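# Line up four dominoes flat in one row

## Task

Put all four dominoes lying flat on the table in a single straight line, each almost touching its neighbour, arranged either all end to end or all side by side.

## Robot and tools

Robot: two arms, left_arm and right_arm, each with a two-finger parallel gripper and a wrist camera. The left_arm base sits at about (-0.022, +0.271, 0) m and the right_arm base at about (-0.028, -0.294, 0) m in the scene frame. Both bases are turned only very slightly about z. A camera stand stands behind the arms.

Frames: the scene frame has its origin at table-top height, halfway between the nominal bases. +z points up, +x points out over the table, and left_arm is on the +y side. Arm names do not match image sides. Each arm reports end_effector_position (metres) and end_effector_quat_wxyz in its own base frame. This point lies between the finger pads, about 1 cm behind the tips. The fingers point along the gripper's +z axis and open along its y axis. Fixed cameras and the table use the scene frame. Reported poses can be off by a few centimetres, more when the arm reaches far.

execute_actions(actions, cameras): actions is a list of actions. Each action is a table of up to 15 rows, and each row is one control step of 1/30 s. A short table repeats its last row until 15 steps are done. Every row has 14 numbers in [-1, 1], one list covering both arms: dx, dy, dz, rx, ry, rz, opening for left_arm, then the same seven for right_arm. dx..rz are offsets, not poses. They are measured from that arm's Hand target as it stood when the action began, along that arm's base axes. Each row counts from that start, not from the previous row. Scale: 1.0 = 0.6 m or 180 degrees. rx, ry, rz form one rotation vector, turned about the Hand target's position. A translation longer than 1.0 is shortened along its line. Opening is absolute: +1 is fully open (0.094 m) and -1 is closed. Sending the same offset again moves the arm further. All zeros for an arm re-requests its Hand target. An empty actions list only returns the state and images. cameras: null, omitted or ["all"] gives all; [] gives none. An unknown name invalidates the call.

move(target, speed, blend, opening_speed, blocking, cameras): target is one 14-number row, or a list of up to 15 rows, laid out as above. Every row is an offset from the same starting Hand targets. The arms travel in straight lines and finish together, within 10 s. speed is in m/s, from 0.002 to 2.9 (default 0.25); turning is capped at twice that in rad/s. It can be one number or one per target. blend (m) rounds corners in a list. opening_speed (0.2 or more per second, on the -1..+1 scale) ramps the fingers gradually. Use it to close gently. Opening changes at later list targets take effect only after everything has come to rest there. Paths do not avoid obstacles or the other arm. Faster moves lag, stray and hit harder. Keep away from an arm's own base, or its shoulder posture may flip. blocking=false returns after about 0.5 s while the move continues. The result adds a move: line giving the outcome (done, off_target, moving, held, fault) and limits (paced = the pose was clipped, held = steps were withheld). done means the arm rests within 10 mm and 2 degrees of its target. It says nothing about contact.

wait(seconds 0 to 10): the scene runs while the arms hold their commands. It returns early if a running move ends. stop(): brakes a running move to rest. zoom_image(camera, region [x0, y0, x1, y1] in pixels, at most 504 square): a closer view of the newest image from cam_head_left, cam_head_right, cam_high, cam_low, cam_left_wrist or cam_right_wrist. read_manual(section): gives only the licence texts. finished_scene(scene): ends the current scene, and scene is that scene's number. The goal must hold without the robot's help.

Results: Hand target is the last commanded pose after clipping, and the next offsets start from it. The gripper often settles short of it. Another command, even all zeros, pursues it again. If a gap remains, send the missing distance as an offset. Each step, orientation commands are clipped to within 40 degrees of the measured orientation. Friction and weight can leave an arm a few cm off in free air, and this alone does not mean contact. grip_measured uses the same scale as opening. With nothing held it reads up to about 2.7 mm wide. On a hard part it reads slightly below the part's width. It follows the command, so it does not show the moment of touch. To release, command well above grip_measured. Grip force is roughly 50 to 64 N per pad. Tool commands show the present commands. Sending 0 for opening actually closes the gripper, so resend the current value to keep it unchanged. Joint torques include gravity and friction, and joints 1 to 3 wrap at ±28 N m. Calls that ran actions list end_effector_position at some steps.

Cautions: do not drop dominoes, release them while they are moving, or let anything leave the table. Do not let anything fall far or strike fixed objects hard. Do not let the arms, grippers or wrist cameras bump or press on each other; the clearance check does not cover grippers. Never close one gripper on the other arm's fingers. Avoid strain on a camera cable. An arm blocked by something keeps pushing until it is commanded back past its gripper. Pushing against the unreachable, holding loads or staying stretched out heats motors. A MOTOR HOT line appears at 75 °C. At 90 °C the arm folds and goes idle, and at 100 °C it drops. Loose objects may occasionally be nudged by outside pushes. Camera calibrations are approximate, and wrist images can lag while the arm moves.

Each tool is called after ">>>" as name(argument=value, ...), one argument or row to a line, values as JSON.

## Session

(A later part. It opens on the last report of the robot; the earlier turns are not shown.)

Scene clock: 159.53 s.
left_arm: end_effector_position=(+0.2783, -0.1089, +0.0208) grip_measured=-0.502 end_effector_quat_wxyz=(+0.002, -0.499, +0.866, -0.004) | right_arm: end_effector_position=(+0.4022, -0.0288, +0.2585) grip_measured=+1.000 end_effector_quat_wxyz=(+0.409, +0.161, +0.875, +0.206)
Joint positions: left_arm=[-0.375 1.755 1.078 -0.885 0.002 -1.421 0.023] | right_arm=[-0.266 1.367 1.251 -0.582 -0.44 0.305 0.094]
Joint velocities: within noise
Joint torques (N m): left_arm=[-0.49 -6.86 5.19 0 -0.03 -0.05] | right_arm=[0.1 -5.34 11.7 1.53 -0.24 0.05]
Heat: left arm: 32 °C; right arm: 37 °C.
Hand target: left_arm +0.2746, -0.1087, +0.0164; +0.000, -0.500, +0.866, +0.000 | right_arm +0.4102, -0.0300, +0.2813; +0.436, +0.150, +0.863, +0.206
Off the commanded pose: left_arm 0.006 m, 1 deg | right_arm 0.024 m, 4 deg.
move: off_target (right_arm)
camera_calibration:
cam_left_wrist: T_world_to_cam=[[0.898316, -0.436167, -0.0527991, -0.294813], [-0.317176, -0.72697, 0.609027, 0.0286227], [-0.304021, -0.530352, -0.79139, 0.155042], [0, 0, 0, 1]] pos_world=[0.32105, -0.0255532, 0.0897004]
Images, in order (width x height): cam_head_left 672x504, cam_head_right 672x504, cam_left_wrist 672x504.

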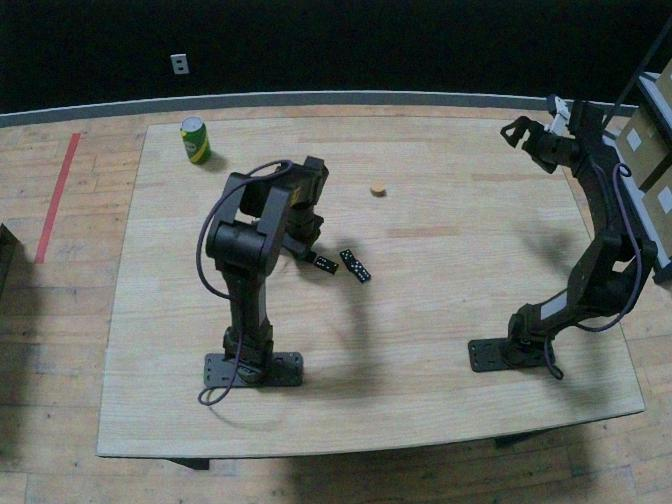

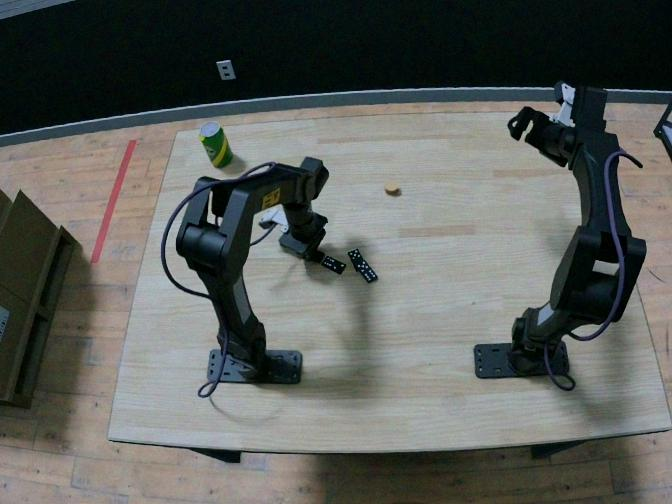

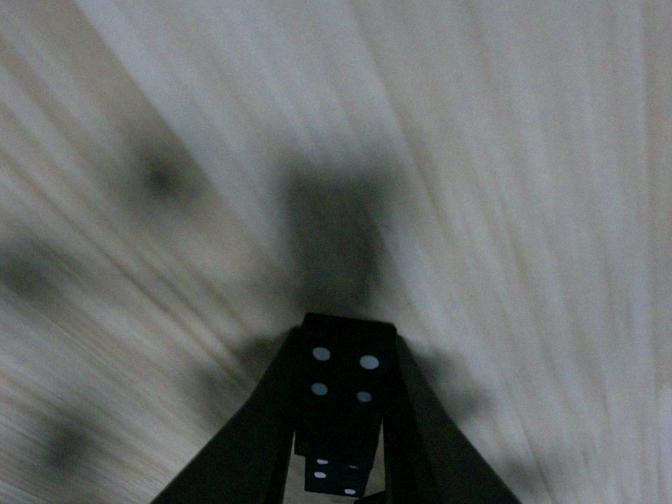

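>>> move(
  target=[
    [0,0,0,0,0,0,-0.2,0,0,0,0,0,0,1],
    [0,0,0.12,0,0,0,-0.2,0,0,0,0,0,0,1],
  ],
  speed=0.1,
  opening_speed=0.5,
  cameras=["cam_left_wrist","cam_head_left","cam_head_right"],
)

>>> zoom_image(
  camera="cam_head_right",
  region=[290, 210, 410, 300],
)

>>> zoom_image(
  camera="cam_left_wrist",
  region=[220, 250, 480, 504],
)

Scene clock: 164.70 s.
left_arm: end_effector_position=(+0.2743, -0.1073, +0.0781) grip_measured=-0.202 end_effector_quat_wxyz=(-0.007, -0.500, +0.866, +0.006) | right_arm: end_effector_position=(+0.4022, -0.0288, +0.2585) grip_measured=+1.000 end_effector_quat_wxyz=(+0.409, +0.161, +0.875, +0.206)
Joint positions: left_arm=[-0.375 1.694 1.247 -1.142 0.002 -1.421 0.037] | right_arm=[-0.266 1.367 1.251 -0.582 -0.44 0.305 0.094]
Joint velocities: within noise
Joint torques (N m): left_arm=[-0.47 -8.51 8.54 -0.33 -0.03 -0.06] | right_arm=[0.03 -5.37 11.67 1.51 -0.22 0.06]
Heat: left arm: 32 °C; right arm: 37 °C.
Hand target: left_arm +0.2746, -0.1087, +0.0883; +0.000, -0.500, +0.866, +0.000 | right_arm +0.4102, -0.0300, +0.2813; +0.436, +0.150, +0.863, +0.206
Off the commanded pose: left_arm 0.010 m, 1 deg | right_arm 0.024 m, 4 deg.
move: off_target (right_arm)
camera_calibration:
cam_left_wrist: T_world_to_cam=[[0.896968, -0.434832, -0.0798053, -0.284791], [-0.301223, -0.733242, 0.609607, -0.0115136], [-0.323594, -0.522759, -0.788676, 0.206004], [0, 0, 0, 1]] pos_world=[0.318642, -0.0245882, 0.146761]
Images, in order (width x height): cam_head_left 672x504, cam_head_right 672x504, cam_left_wrist 672x504.

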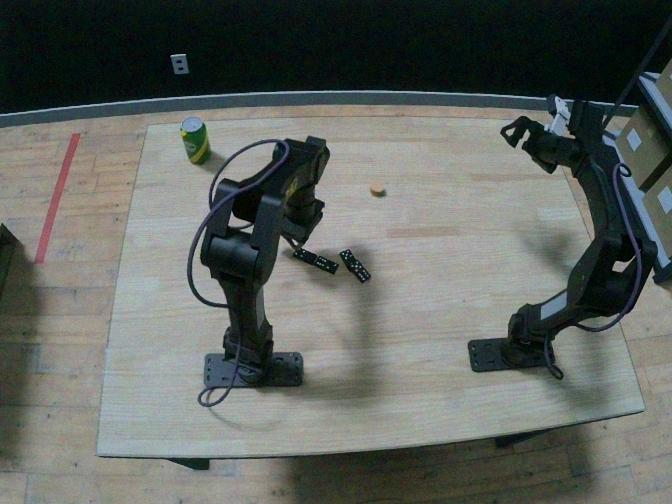

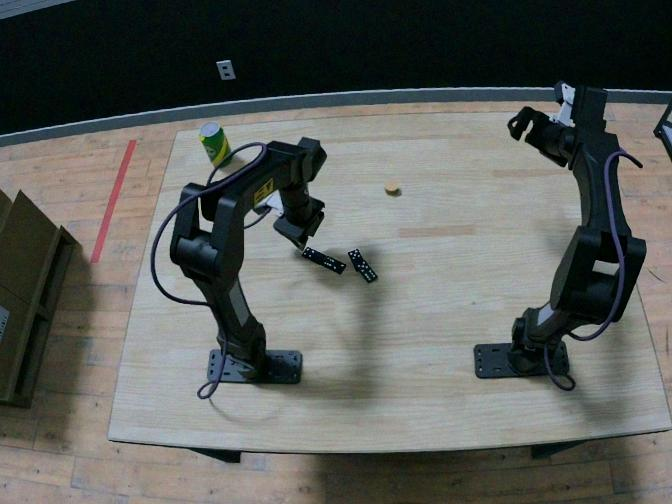

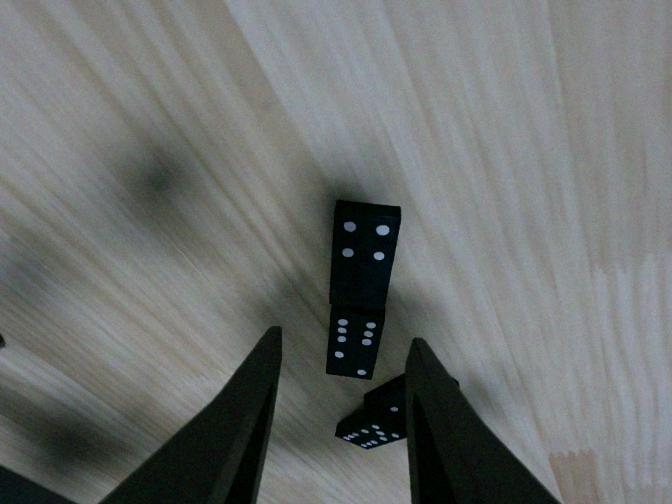

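Scaled by 4.200 from the camera's 672x504 image, which has a finer 960x720 frame.

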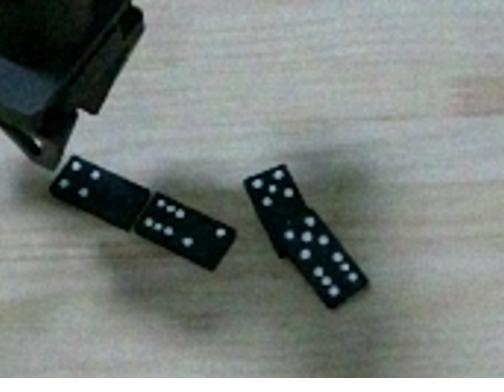

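Scaled by 1.938 from the camera's 672x504 image, which has a finer 960x720 frame.

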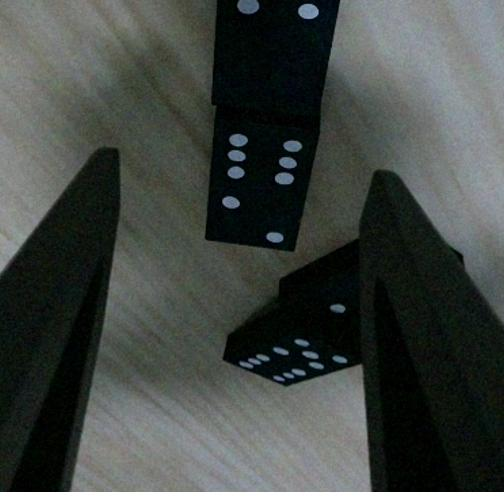

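>>> move(
  target=[-0.091,-0.24,0.04,0,0,-0.1444,-0.15,0,0,0,0,0,0,1],
  speed=0.25,
  cameras=["cam_left_wrist","cam_head_right"],
)

>>> zoom_image(
  camera="cam_left_wrist",
  region=[240, 130, 510, 380],
)

Scene clock: 175.07 s.
left_arm: end_effector_position=(+0.2183, -0.2541, +0.1159) grip_measured=-0.152 end_effector_quat_wxyz=(+0.002, -0.290, +0.957, -0.014) | right_arm: end_effector_position=(+0.4022, -0.0288, +0.2585) grip_measured=+1.000 end_effector_quat_wxyz=(+0.409, +0.161, +0.875, +0.206)
Joint positions: left_arm=[-0.86 1.785 1.505 -1.262 0.007 -1.449 0.04] | right_arm=[-0.266 1.367 1.251 -0.582 -0.44 0.305 0.094]
Joint velocities: within noise
Joint torques (N m): left_arm=[0.17 -5.97 9.11 -0.34 -0.08 -0.02] | right_arm=[0.02 -5.41 11.56 1.5 -0.28 0.03]
Heat: left arm: 33 °C; right arm: 37 °C.
Hand target: left_arm +0.2199, -0.2528, +0.1125; +0.000, -0.293, +0.956, +0.000 | right_arm +0.4102, -0.0300, +0.2813; +0.436, +0.150, +0.863, +0.206
Off the commanded pose: left_arm 0.004 m, 2 deg | right_arm 0.024 m, 4 deg.
move: off_target (right_arm)
camera_calibration:
cam_left_wrist: T_world_to_cam=[[0.613969, -0.788633, -0.0331662, -0.329], [-0.610761, -0.501269, 0.612944, -0.0329238], [-0.500013, -0.356072, -0.78943, 0.221866], [0, 0, 0, 1]] pos_world=[0.292823, -0.196964, 0.184416]
Images, in order (width x height): cam_head_right 672x504, cam_left_wrist 672x504.

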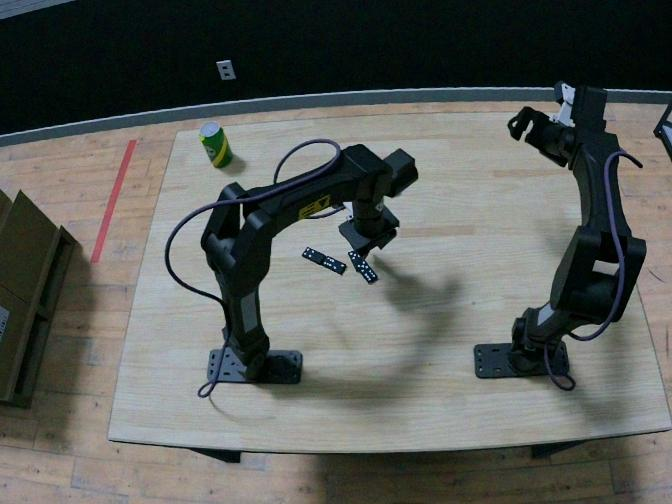

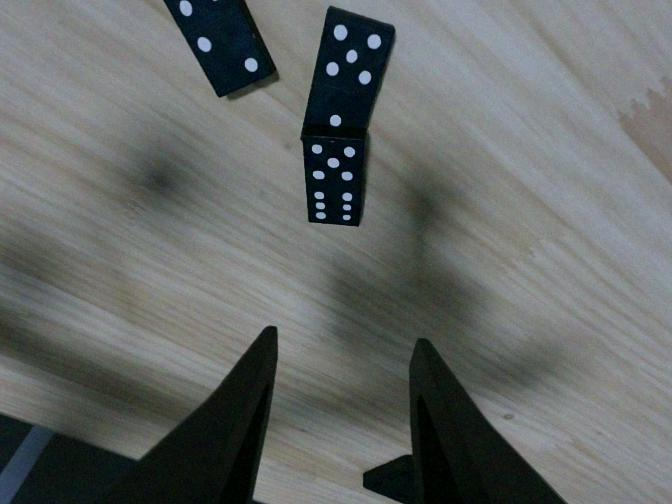

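Scaled by 1.867 from the camera's 672x504 image, which has a finer 960x720 frame.

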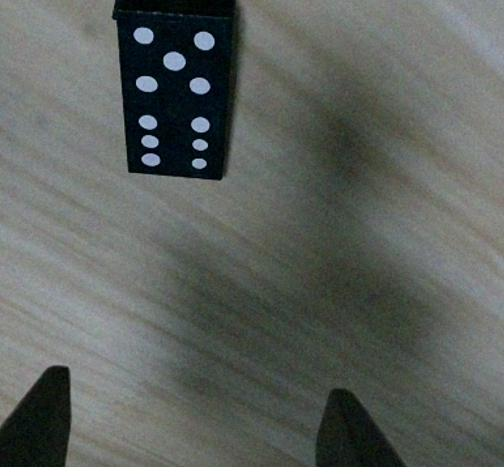

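>>> move(
  target=[
    [-0.0173,0.004,-0.12,0,0,0.018,-0.15,0,0,0,0,0,0,1],
    [-0.0173,0.004,-0.1617,0,0,0.018,-0.15,0,0,0,0,0,0,1],
  ],
  speed=[0.15,0.06],
  cameras=["cam_left_wrist","cam_low"],
)

>>> zoom_image(
  camera="cam_left_wrist",
  region=[240, 200, 510, 450],
)

Scene clock: 183.57 s.
left_arm: end_effector_position=(+0.2136, -0.2543, +0.0264) grip_measured=-0.152 end_effector_quat_wxyz=(+0.003, -0.319, +0.948, -0.017) | right_arm: end_effector_position=(+0.4022, -0.0288, +0.2585) grip_measured=+1.000 end_effector_quat_wxyz=(+0.409, +0.161, +0.875, +0.206)
Joint positions: left_arm=[-0.871 1.842 1.211 -0.906 0.007 -1.52 0.04] | right_arm=[-0.266 1.367 1.251 -0.582 -0.44 0.305 0.094]
Joint velocities: within noise
Joint torques (N m): left_arm=[-0.51 -6.19 5.63 0.03 -0.09 -0.06] | right_arm=[-0.09 -5.33 11.62 1.48 -0.26 0.03]
Heat: left arm: 33 °C; right arm: 37 °C.
Hand target: left_arm +0.2096, -0.2504, +0.0154; +0.000, -0.319, +0.948, +0.000 | right_arm +0.4102, -0.0300, +0.2813; +0.436, +0.150, +0.863, +0.206
Off the commanded pose: left_arm 0.012 m, 2 deg | right_arm 0.024 m, 4 deg.
move: off_target (left_arm, right_arm)
camera_calibration:
cam_left_wrist: T_world_to_cam=[[0.660383, -0.750393, -0.0283674, -0.32951], [-0.580462, -0.534072, 0.614679, 0.00409978], [-0.476401, -0.389457, -0.788267, 0.135215], [0, 0, 0, 1]] pos_world=[0.284399, -0.192412, 0.0947179]
Images, in order (width x height): cam_low 672x504, cam_left_wrist 672x504.

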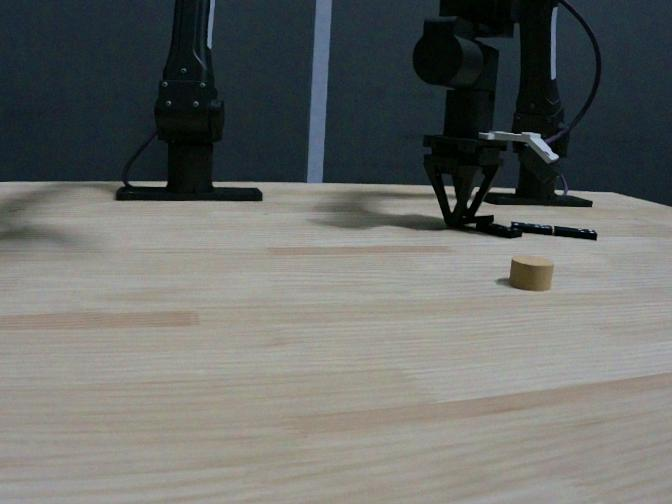

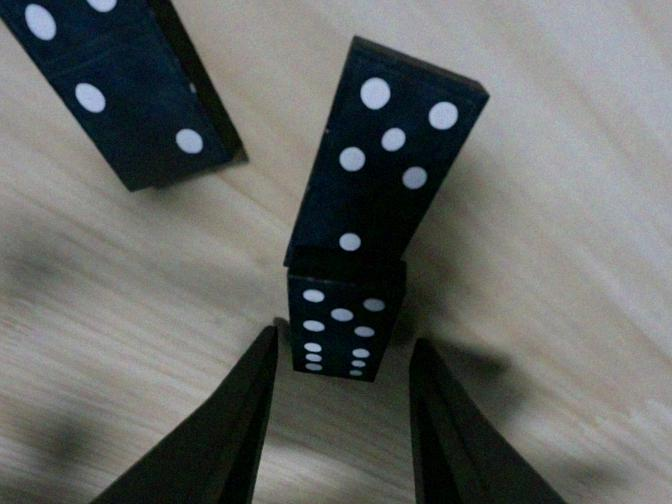

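Scaled by 1.867 from the camera's 672x504 image, which has a finer 960x720 frame.

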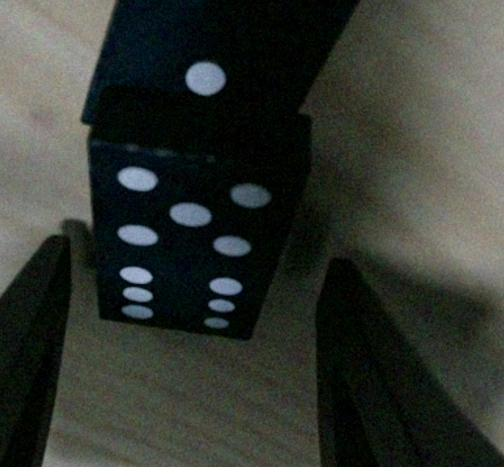

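>>> move(
  target=[
    [0,0,-0.009,0,0,0,-0.15,0,0,0,0,0,0,1],
    [0,0,-0.009,0,0,0,-0.85,0,0,0,0,0,0,1],
  ],
  speed=0.04,
  opening_speed=0.5,
  cameras=["cam_left_wrist","cam_low"],
)

>>> zoom_image(
  camera="cam_left_wrist",
  region=[240, 200, 510, 450],
)

Scene clock: 188.17 s.
left_arm: end_effector_position=(+0.2144, -0.2552, +0.0223) grip_measured=-0.503 end_effector_quat_wxyz=(+0.004, -0.319, +0.948, -0.019) | right_arm: end_effector_position=(+0.4022, -0.0288, +0.2585) grip_measured=+1.000 end_effector_quat_wxyz=(+0.409, +0.161, +0.875, +0.206)
Joint positions: left_arm=[-0.871 1.848 1.201 -0.885 0.007 -1.521 0.023] | right_arm=[-0.266 1.367 1.251 -0.582 -0.44 0.305 0.094]
Joint velocities: within noise
Joint torques (N m): left_arm=[-0.51 -6.06 5.42 0.01 -0.08 -0.05] | right_arm=[-0.01 -5.24 11.56 1.5 -0.23 0.06]
Heat: left arm: 33 °C; right arm: 37 °C.
Hand target: left_arm +0.2095, -0.2504, +0.0100; +0.000, -0.320, +0.948, +0.000 | right_arm +0.4102, -0.0300, +0.2813; +0.436, +0.150, +0.863, +0.206
Off the commanded pose: left_arm 0.014 m, 2 deg | right_arm 0.024 m, 4 deg.
move: off_target (left_arm, right_arm); target 2's new opening was sent with left_arm's hand 0.014 m and 2 deg from that target
camera_calibration:
cam_left_wrist: T_world_to_cam=[[0.661007, -0.750014, -0.0234316, -0.331005], [-0.582037, -0.532174, 0.614836, 0.00744684], [-0.473605, -0.392773, -0.788307, 0.130606], [0, 0, 0, 1]] pos_world=[0.284987, -0.192997, 0.0906234]
Images, in order (width x height): cam_low 672x504, cam_left_wrist 672x504.

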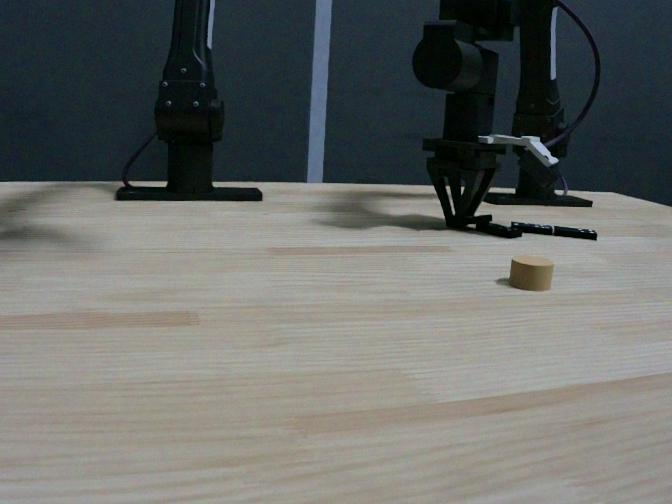

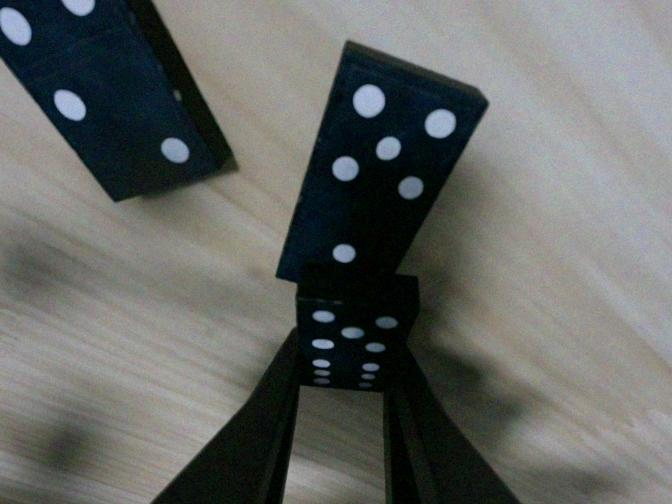

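Scaled by 1.867 from the camera's 672x504 image, which has a finer 960x720 frame.

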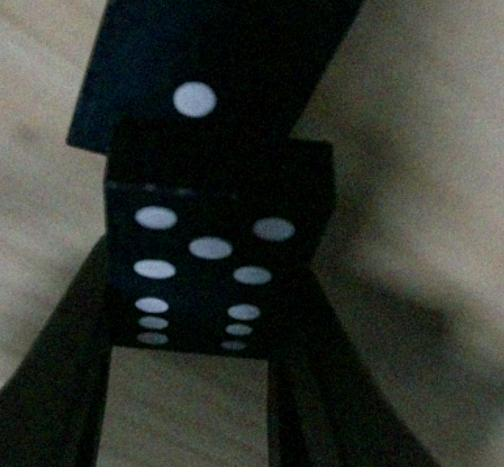

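>>> move(
  target=[
    [0,0,0.11,0,0,0,-0.85,0,0,0,0,0,0,1],
    [0.144,0.2923,0.11,0,0,0.1267,-0.85,0,0,0,0,0,0,1],
  ],
  speed=[0.12,0.25],
  cameras=["cam_left_wrist","cam_head_left"],
)

>>> zoom_image(
  camera="cam_left_wrist",
  region=[220, 240, 500, 504],
)

Scene clock: 195.00 s.
left_arm: end_effector_position=(+0.2961, -0.0747, +0.0712) grip_measured=-0.503 end_effector_quat_wxyz=(-0.002, -0.504, +0.864, -0.002) | right_arm: end_effector_position=(+0.4022, -0.0288, +0.2585) grip_measured=+1.000 end_effector_quat_wxyz=(+0.409, +0.161, +0.875, +0.206)
Joint positions: left_arm=[-0.247 1.723 1.252 -1.099 0.006 -1.303 0.023] | right_arm=[-0.266 1.367 1.251 -0.582 -0.44 0.305 0.094]
Joint velocities: within noise
Joint torques (N m): left_arm=[-0.4 -7.46 8.32 -0.32 -0.07 0.02] | right_arm=[-0.1 -5.35 11.59 1.51 -0.24 0.05]
Heat: left arm: 32 °C; right arm: 37 °C.
Hand target: left_arm +0.2960, -0.0749, +0.0761; +0.000, -0.501, +0.866, +0.000 | right_arm +0.4102, -0.0300, +0.2813; +0.436, +0.150, +0.863, +0.206
Off the commanded pose: left_arm 0.005 m, 1 deg | right_arm 0.024 m, 4 deg.
move: off_target (right_arm)
camera_calibration:
cam_left_wrist: T_world_to_cam=[[0.902591, -0.426273, -0.0601791, -0.293273], [-0.303911, -0.729934, 0.612237, 0.0240701], [-0.304907, -0.53431, -0.788381, 0.218255], [0, 0, 0, 1]] pos_world=[0.338568, 0.00917118, 0.139683]
Images, in order (width x height): cam_head_left 672x504, cam_left_wrist 672x504.

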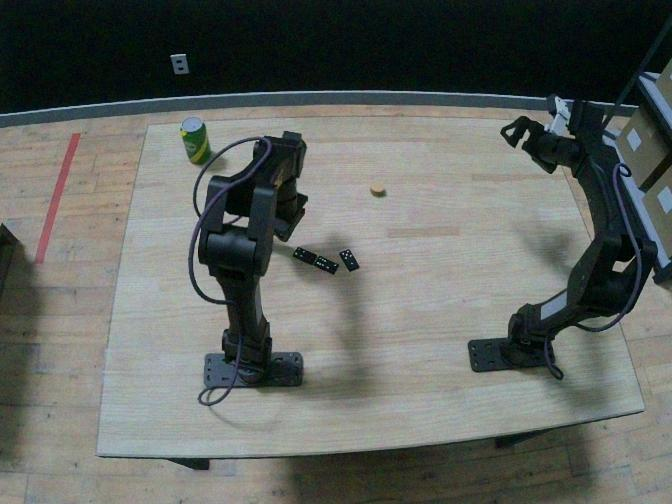

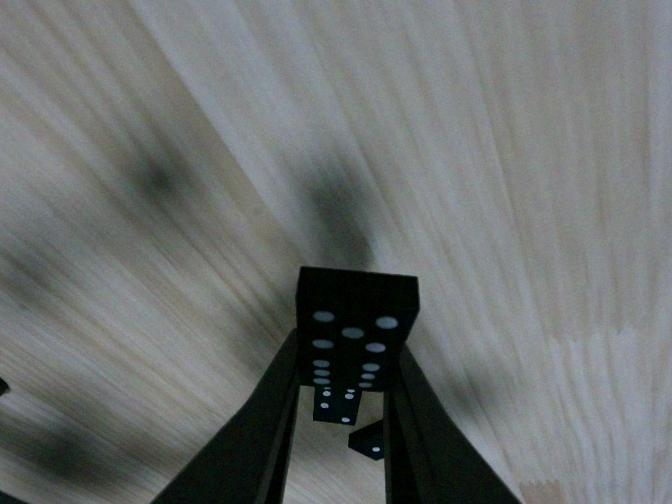

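Scaled by 1.800 from the camera's 672x504 image, which has a finer 960x720 frame.

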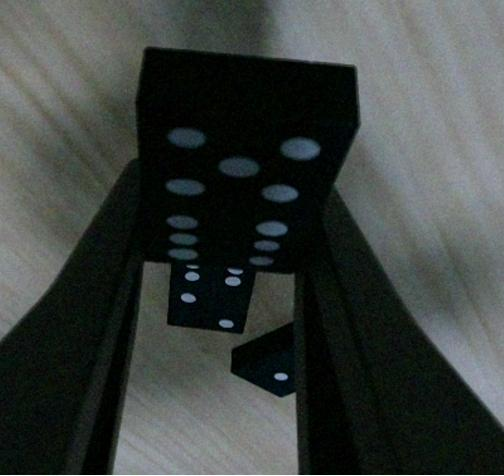

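>>> move(
  target=[-0.0095,-0.0088,-0.068,0,0,-0.003,-0.85,0,0,0,0,0,0,1],
  speed=0.1,
  cameras=["cam_left_wrist","cam_head_left","cam_head_right"],
)

>>> zoom_image(
  camera="cam_left_wrist",
  region=[220, 240, 500, 504],
)

>>> zoom_image(
  camera="cam_head_right",
  region=[270, 210, 390, 300],
)

>>> zoom_image(
  camera="cam_head_left",
  region=[260, 210, 380, 300],
)

Scene clock: 201.60 s.
left_arm: end_effector_position=(+0.2948, -0.0810, +0.0454) grip_measured=-0.503 end_effector_quat_wxyz=(+0.009, -0.496, +0.868, -0.013) | right_arm: end_effector_position=(+0.4022, -0.0288, +0.2585) grip_measured=+1.000 end_effector_quat_wxyz=(+0.409, +0.161, +0.875, +0.206)
Joint positions: left_arm=[-0.268 1.723 1.145 -0.961 0.006 -1.305 0.023] | right_arm=[-0.266 1.367 1.251 -0.582 -0.44 0.305 0.094]
Joint velocities: within noise
Joint torques (N m): left_arm=[-0.5 -5.31 5.78 0 -0.07 -0.05] | right_arm=[0.02 -5.3 11.64 1.51 -0.24 0.02]
Heat: left arm: 33 °C; right arm: 37 °C.
Hand target: left_arm +0.2903, -0.0803, +0.0353; +0.000, -0.496, +0.868, +0.000 | right_arm +0.4102, -0.0300, +0.2813; +0.436, +0.150, +0.863, +0.206
Off the commanded pose: left_arm 0.011 m, 2 deg | right_arm 0.024 m, 4 deg.
move: off_target (left_arm, right_arm)
camera_calibration:
cam_left_wrist: T_world_to_cam=[[0.895477, -0.444135, -0.0294201, -0.296935], [-0.336524, -0.718804, 0.608336, 0.045541], [-0.291331, -0.53485, -0.793134, 0.190348], [0, 0, 0, 1]] pos_world=[0.336679, 0.00266347, 0.114532]
Images, in order (width x height): cam_head_left 672x504, cam_head_right 672x504, cam_left_wrist 672x504.

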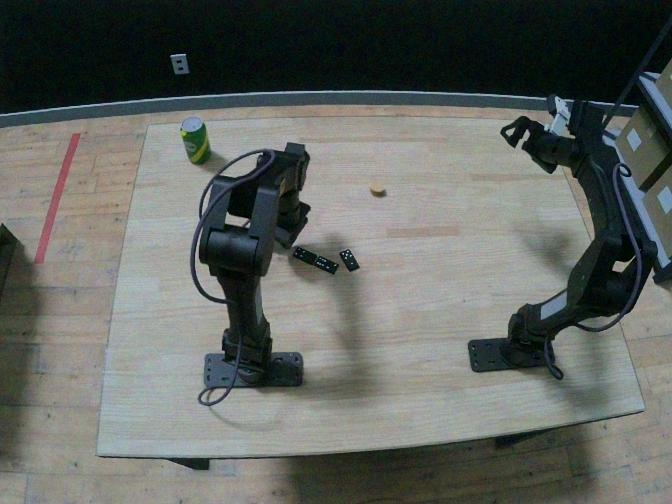

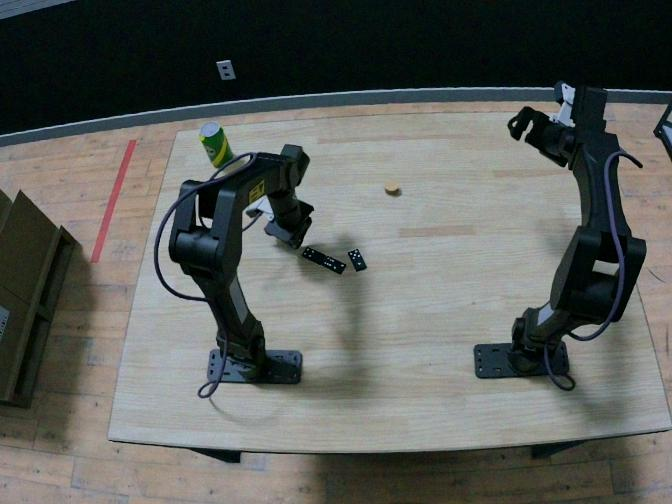

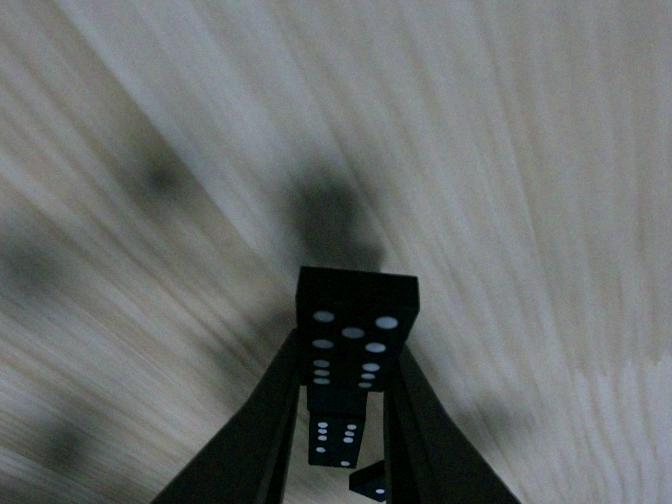

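Scaled by 1.800 from the camera's 672x504 image, which has a finer 960x720 frame.

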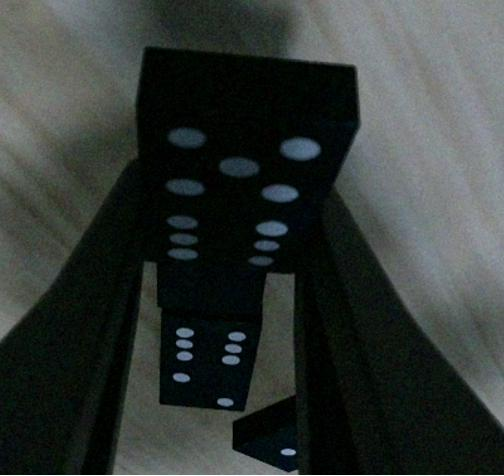

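Scaled by 4.200 from the camera's 672x504 image, which has a finer 960x720 frame.

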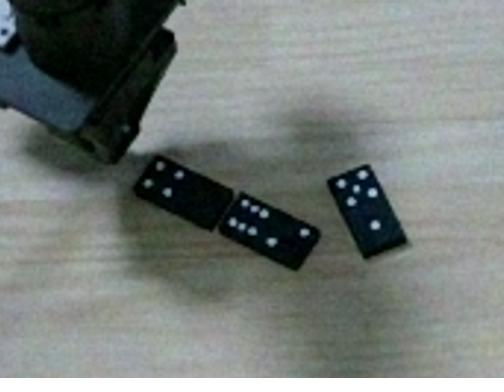

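Scaled by 4.200 from the camera's 672x504 image, which has a finer 960x720 frame.

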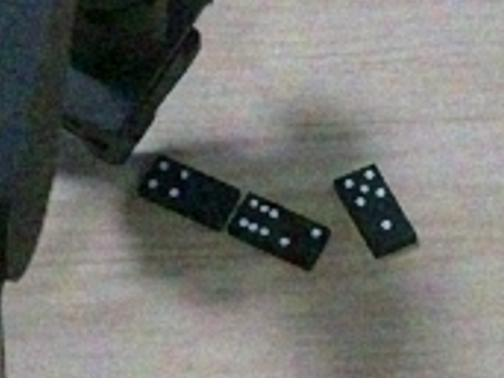

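>>> move(
  target=[-0.0033,-0.0042,-0.036,0,0,0.005,-0.85,0,0,0,0,0,0,1],
  speed=0.06,
  cameras=["cam_left_wrist","cam_head_left","cam_head_right"],
)

>>> zoom_image(
  camera="cam_left_wrist",
  region=[220, 240, 500, 504],
)

>>> zoom_image(
  camera="cam_head_right",
  region=[270, 210, 390, 300],
)

>>> zoom_image(
  camera="cam_head_left",
  region=[260, 210, 380, 300],
)

Scene clock: 212.53 s.
left_arm: end_effector_position=(+0.2936, -0.0834, +0.0234) grip_measured=-0.503 end_effector_quat_wxyz=(+0.008, -0.503, +0.864, -0.013) | right_arm: end_effector_position=(+0.4022, -0.0288, +0.2585) grip_measured=+1.000 end_effector_quat_wxyz=(+0.409, +0.161, +0.875, +0.206)
Joint positions: left_arm=[-0.276 1.754 1.088 -0.874 0.006 -1.331 0.023] | right_arm=[-0.266 1.367 1.251 -0.582 -0.44 0.305 0.094]
Joint velocities: within noise
Joint torques (N m): left_arm=[-0.58 -5.49 5.52 -0.01 -0.07 -0.06] | right_arm=[0.12 -5.44 11.58 1.52 -0.26 0]
Heat: left arm: 32 °C; right arm: 37 °C.
Hand target: left_arm +0.2883, -0.0828, +0.0137; +0.000, -0.503, +0.864, +0.000 | right_arm +0.4102, -0.0301, +0.2813; +0.436, +0.150, +0.863, +0.206
Off the commanded pose: left_arm 0.011 m, 2 deg | right_arm 0.024 m, 4 deg.
move: off_target (left_arm, right_arm)
camera_calibration:
cam_left_wrist: T_world_to_cam=[[0.902748, -0.429082, -0.0305875, -0.298545], [-0.323526, -0.724089, 0.609119, 0.0524922], [-0.28351, -0.539985, -0.792489, 0.1685], [0, 0, 0, 1]] pos_world=[0.334264, 0.000896332, 0.0924285]
Images, in order (width x height): cam_head_left 672x504, cam_head_right 672x504, cam_left_wrist 672x504.

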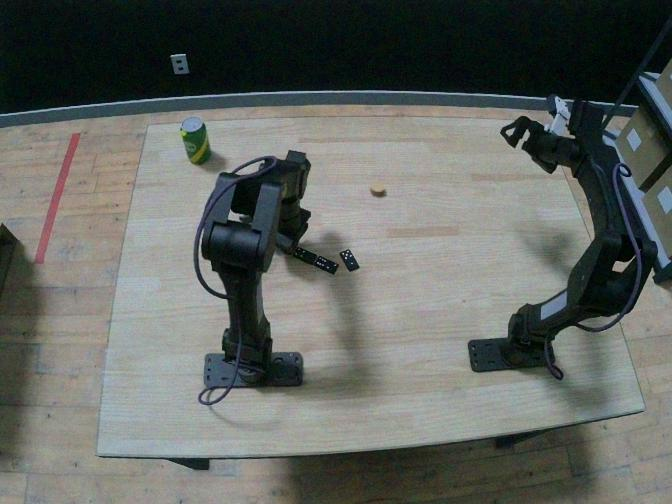

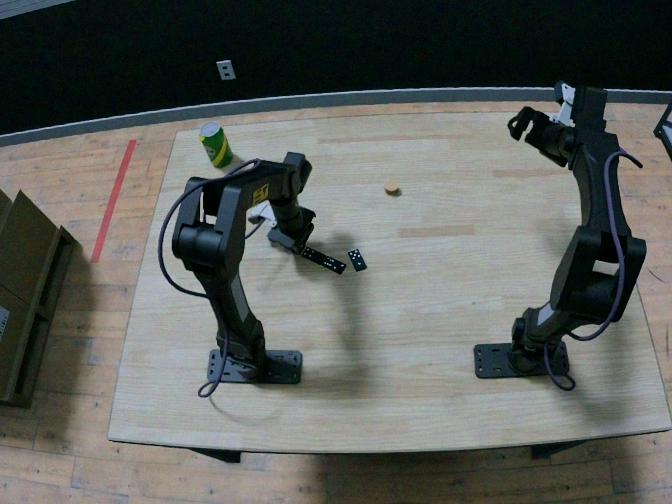

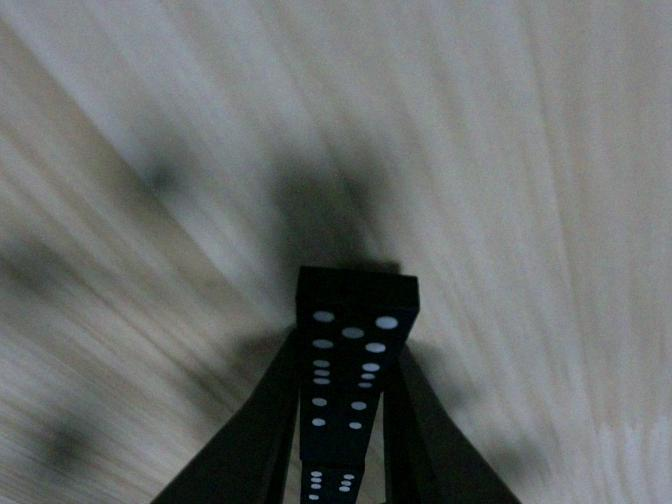

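Scaled by 1.800 from the camera's 672x504 image, which has a finer 960x720 frame.

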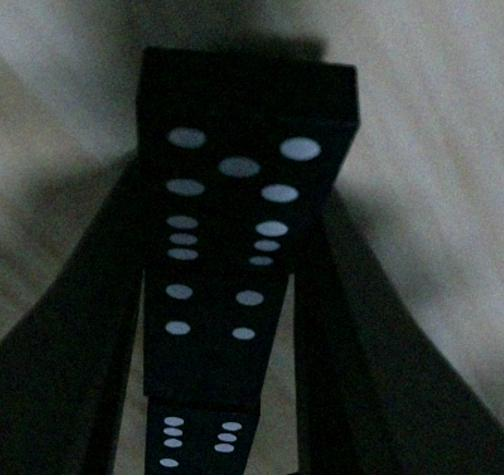

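Scaled by 4.200 from the camera's 672x504 image, which has a finer 960x720 frame.

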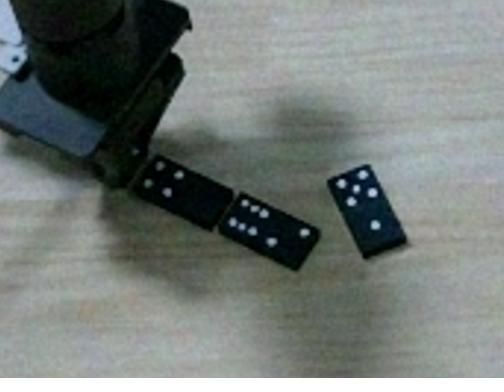

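Scaled by 4.200 from the camera's 672x504 image, which has a finer 960x720 frame.

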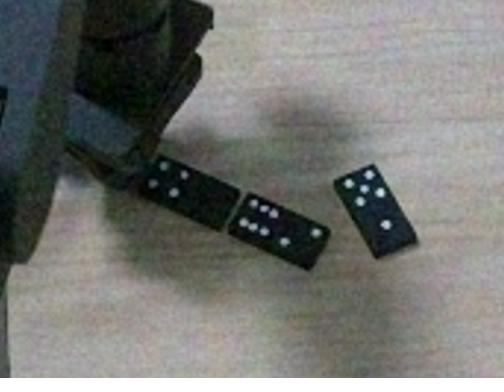

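>>> move(
  target=[
    [0,0,0,0,0,0,-0.2,0,0,0,0,0,0,1],
    [0,0,0.12,0,0,0,-0.2,0,0,0,0,0,0,1],
  ],
  speed=0.1,
  opening_speed=0.5,
  cameras=["cam_left_wrist","cam_head_left","cam_head_right"],
)

>>> zoom_image(
  camera="cam_head_right",
  region=[270, 200, 390, 290],
)

>>> zoom_image(
  camera="cam_left_wrist",
  region=[220, 200, 520, 500],
)

Scene clock: 222.23 s.
left_arm: end_effector_position=(+0.2876, -0.0817, +0.0756) grip_measured=-0.202 end_effector_quat_wxyz=(-0.008, -0.503, +0.864, +0.004) | right_arm: end_effector_position=(+0.4022, -0.0288, +0.2585) grip_measured=+1.000 end_effector_quat_wxyz=(+0.409, +0.161, +0.875, +0.206)
Joint positions: left_arm=[-0.276 1.712 1.257 -1.133 0.006 -1.331 0.037] | right_arm=[-0.266 1.367 1.251 -0.582 -0.44 0.305 0.094]
Joint velocities: within noise
Joint torques (N m): left_arm=[-0.57 -8.62 8.49 -0.38 -0.06 -0.06] | right_arm=[-0.05 -5.34 11.73 1.48 -0.24 0.05]
Heat: left arm: 32 °C; right arm: 37 °C.
Hand target: left_arm +0.2883, -0.0828, +0.0857; +0.000, -0.503, +0.864, +0.000 | right_arm +0.4102, -0.0300, +0.2813; +0.436, +0.150, +0.863, +0.206
Off the commanded pose: left_arm 0.010 m, 1 deg | right_arm 0.024 m, 4 deg.
move: off_target (right_arm)
camera_calibration:
cam_left_wrist: T_world_to_cam=[[0.900407, -0.428, -0.0779943, -0.286466], [-0.294916, -0.732289, 0.613822, 0.0107867], [-0.31983, -0.529688, -0.785582, 0.219859], [0, 0, 0, 1]] pos_world=[0.331435, 0.00174838, 0.143754]
Images, in order (width x height): cam_head_left 672x504, cam_head_right 672x504, cam_left_wrist 672x504.

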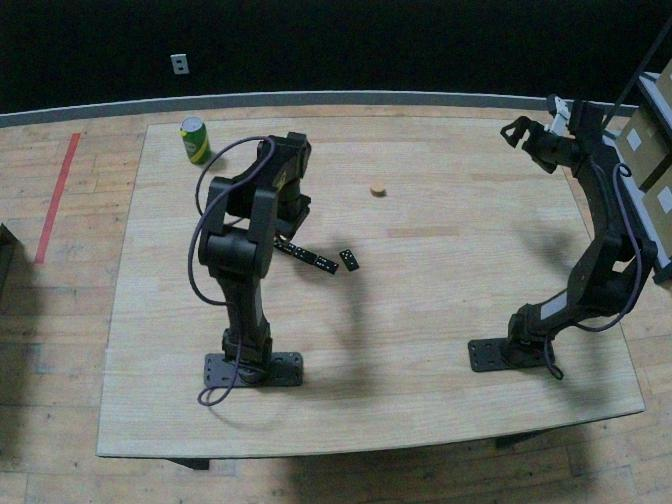

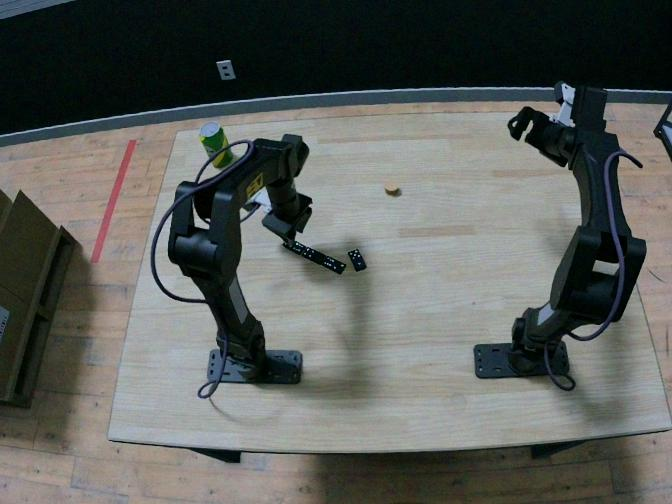

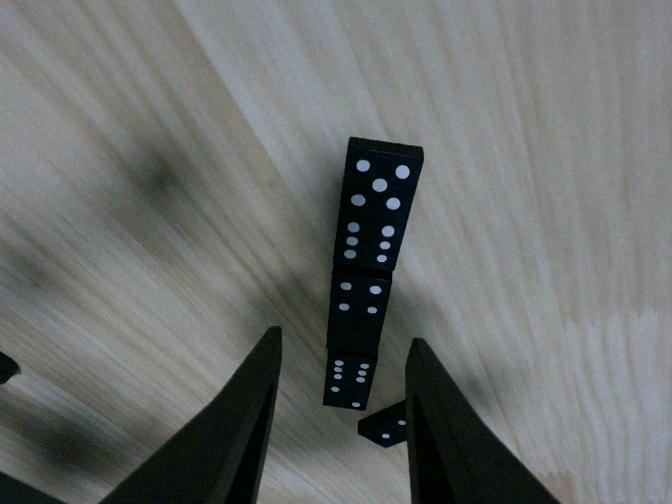

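Scaled by 4.200 from the camera's 672x504 image, which has a finer 960x720 frame.

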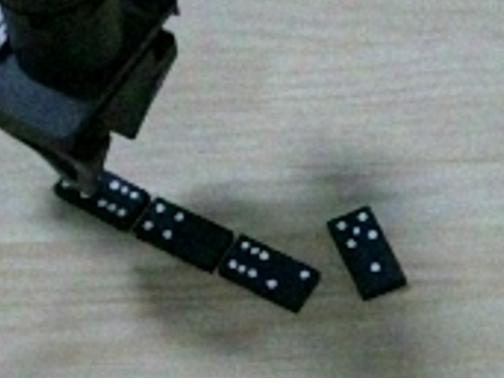

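Scaled by 1.680 from the camera's 672x504 image, which has a finer 960x720 frame.

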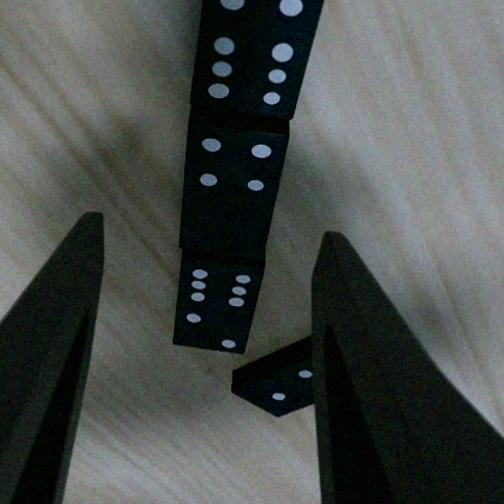

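>>> move(
  target=[-0.044,-0.225,0.05,0,0,-0.208,-0.15,0,0,0,0,0,0,1],
  speed=0.25,
  cameras=["cam_left_wrist","cam_head_right"],
)

>>> zoom_image(
  camera="cam_left_wrist",
  region=[200, 80, 500, 350],
)

>>> zoom_image(
  camera="cam_head_right",
  region=[270, 200, 390, 290],
)

Scene clock: 230.23 s.
left_arm: end_effector_position=(+0.2606, -0.2179, +0.1192) grip_measured=-0.152 end_effector_quat_wxyz=(+0.005, -0.202, +0.979, -0.012) | right_arm: end_effector_position=(+0.4022, -0.0288, +0.2585) grip_measured=+1.000 end_effector_quat_wxyz=(+0.409, +0.161, +0.875, +0.206)
Joint positions: left_arm=[-0.696 1.806 1.543 -1.283 0.007 -1.102 0.04] | right_arm=[-0.266 1.367 1.251 -0.582 -0.44 0.305 0.094]
Joint velocities: within noise
Joint torques (N m): left_arm=[-0.1 -6.12 9.17 -0.22 -0.07 0.01] | right_arm=[0.06 -5.37 11.66 1.49 -0.26 0.02]
Heat: left arm: 32 °C; right arm: 38 °C.
Hand target: left_arm +0.2619, -0.2177, +0.1157; +0.000, -0.200, +0.980, +0.000 | right_arm +0.4102, -0.0300, +0.2813; +0.436, +0.150, +0.863, +0.206
Off the commanded pose: left_arm 0.004 m, 2 deg | right_arm 0.024 m, 4 deg.
move: off_target (right_arm)
camera_calibration:
cam_left_wrist: T_world_to_cam=[[0.460765, -0.886807, -0.0356186, -0.307413], [-0.696187, -0.386032, 0.605229, 0.0573991], [-0.550471, -0.254071, -0.795254, 0.294649], [0, 0, 0, 1]] pos_world=[0.343801, -0.175597, 0.188631]
Images, in order (width x height): cam_head_right 672x504, cam_left_wrist 672x504.

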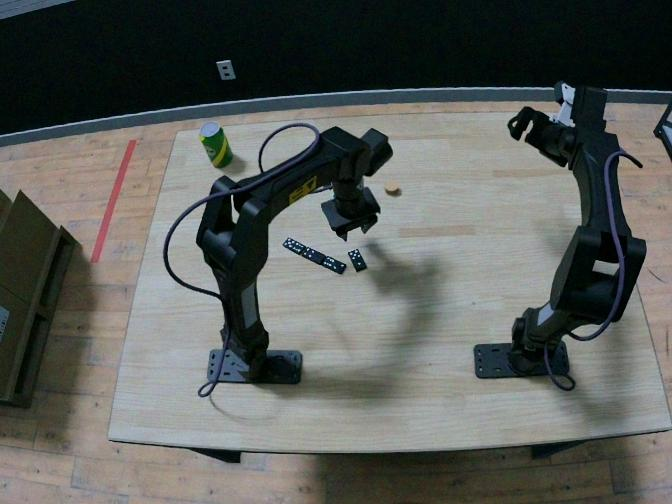

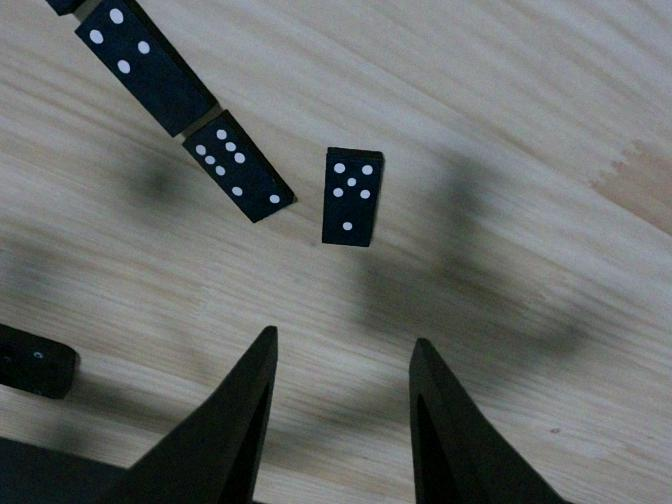

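Scaled by 1.680 from the camera's 672x504 image, which has a finer 960x720 frame.

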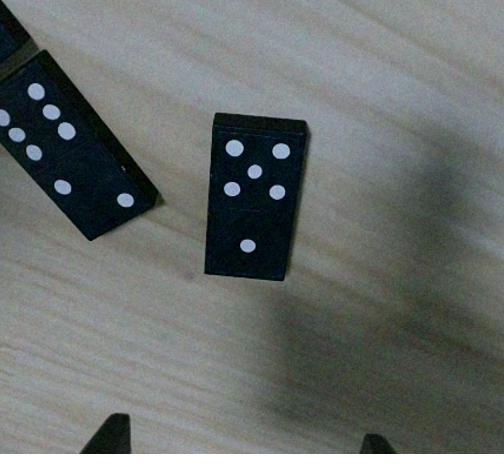

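Scaled by 4.200 from the camera's 672x504 image, which has a finer 960x720 frame.

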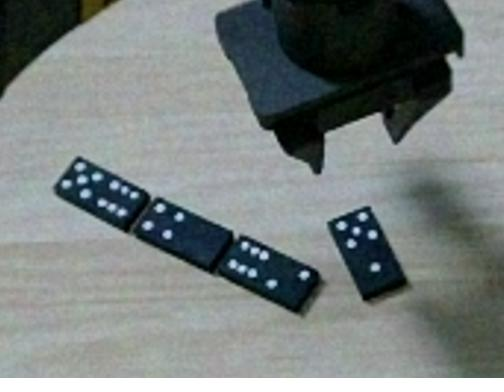

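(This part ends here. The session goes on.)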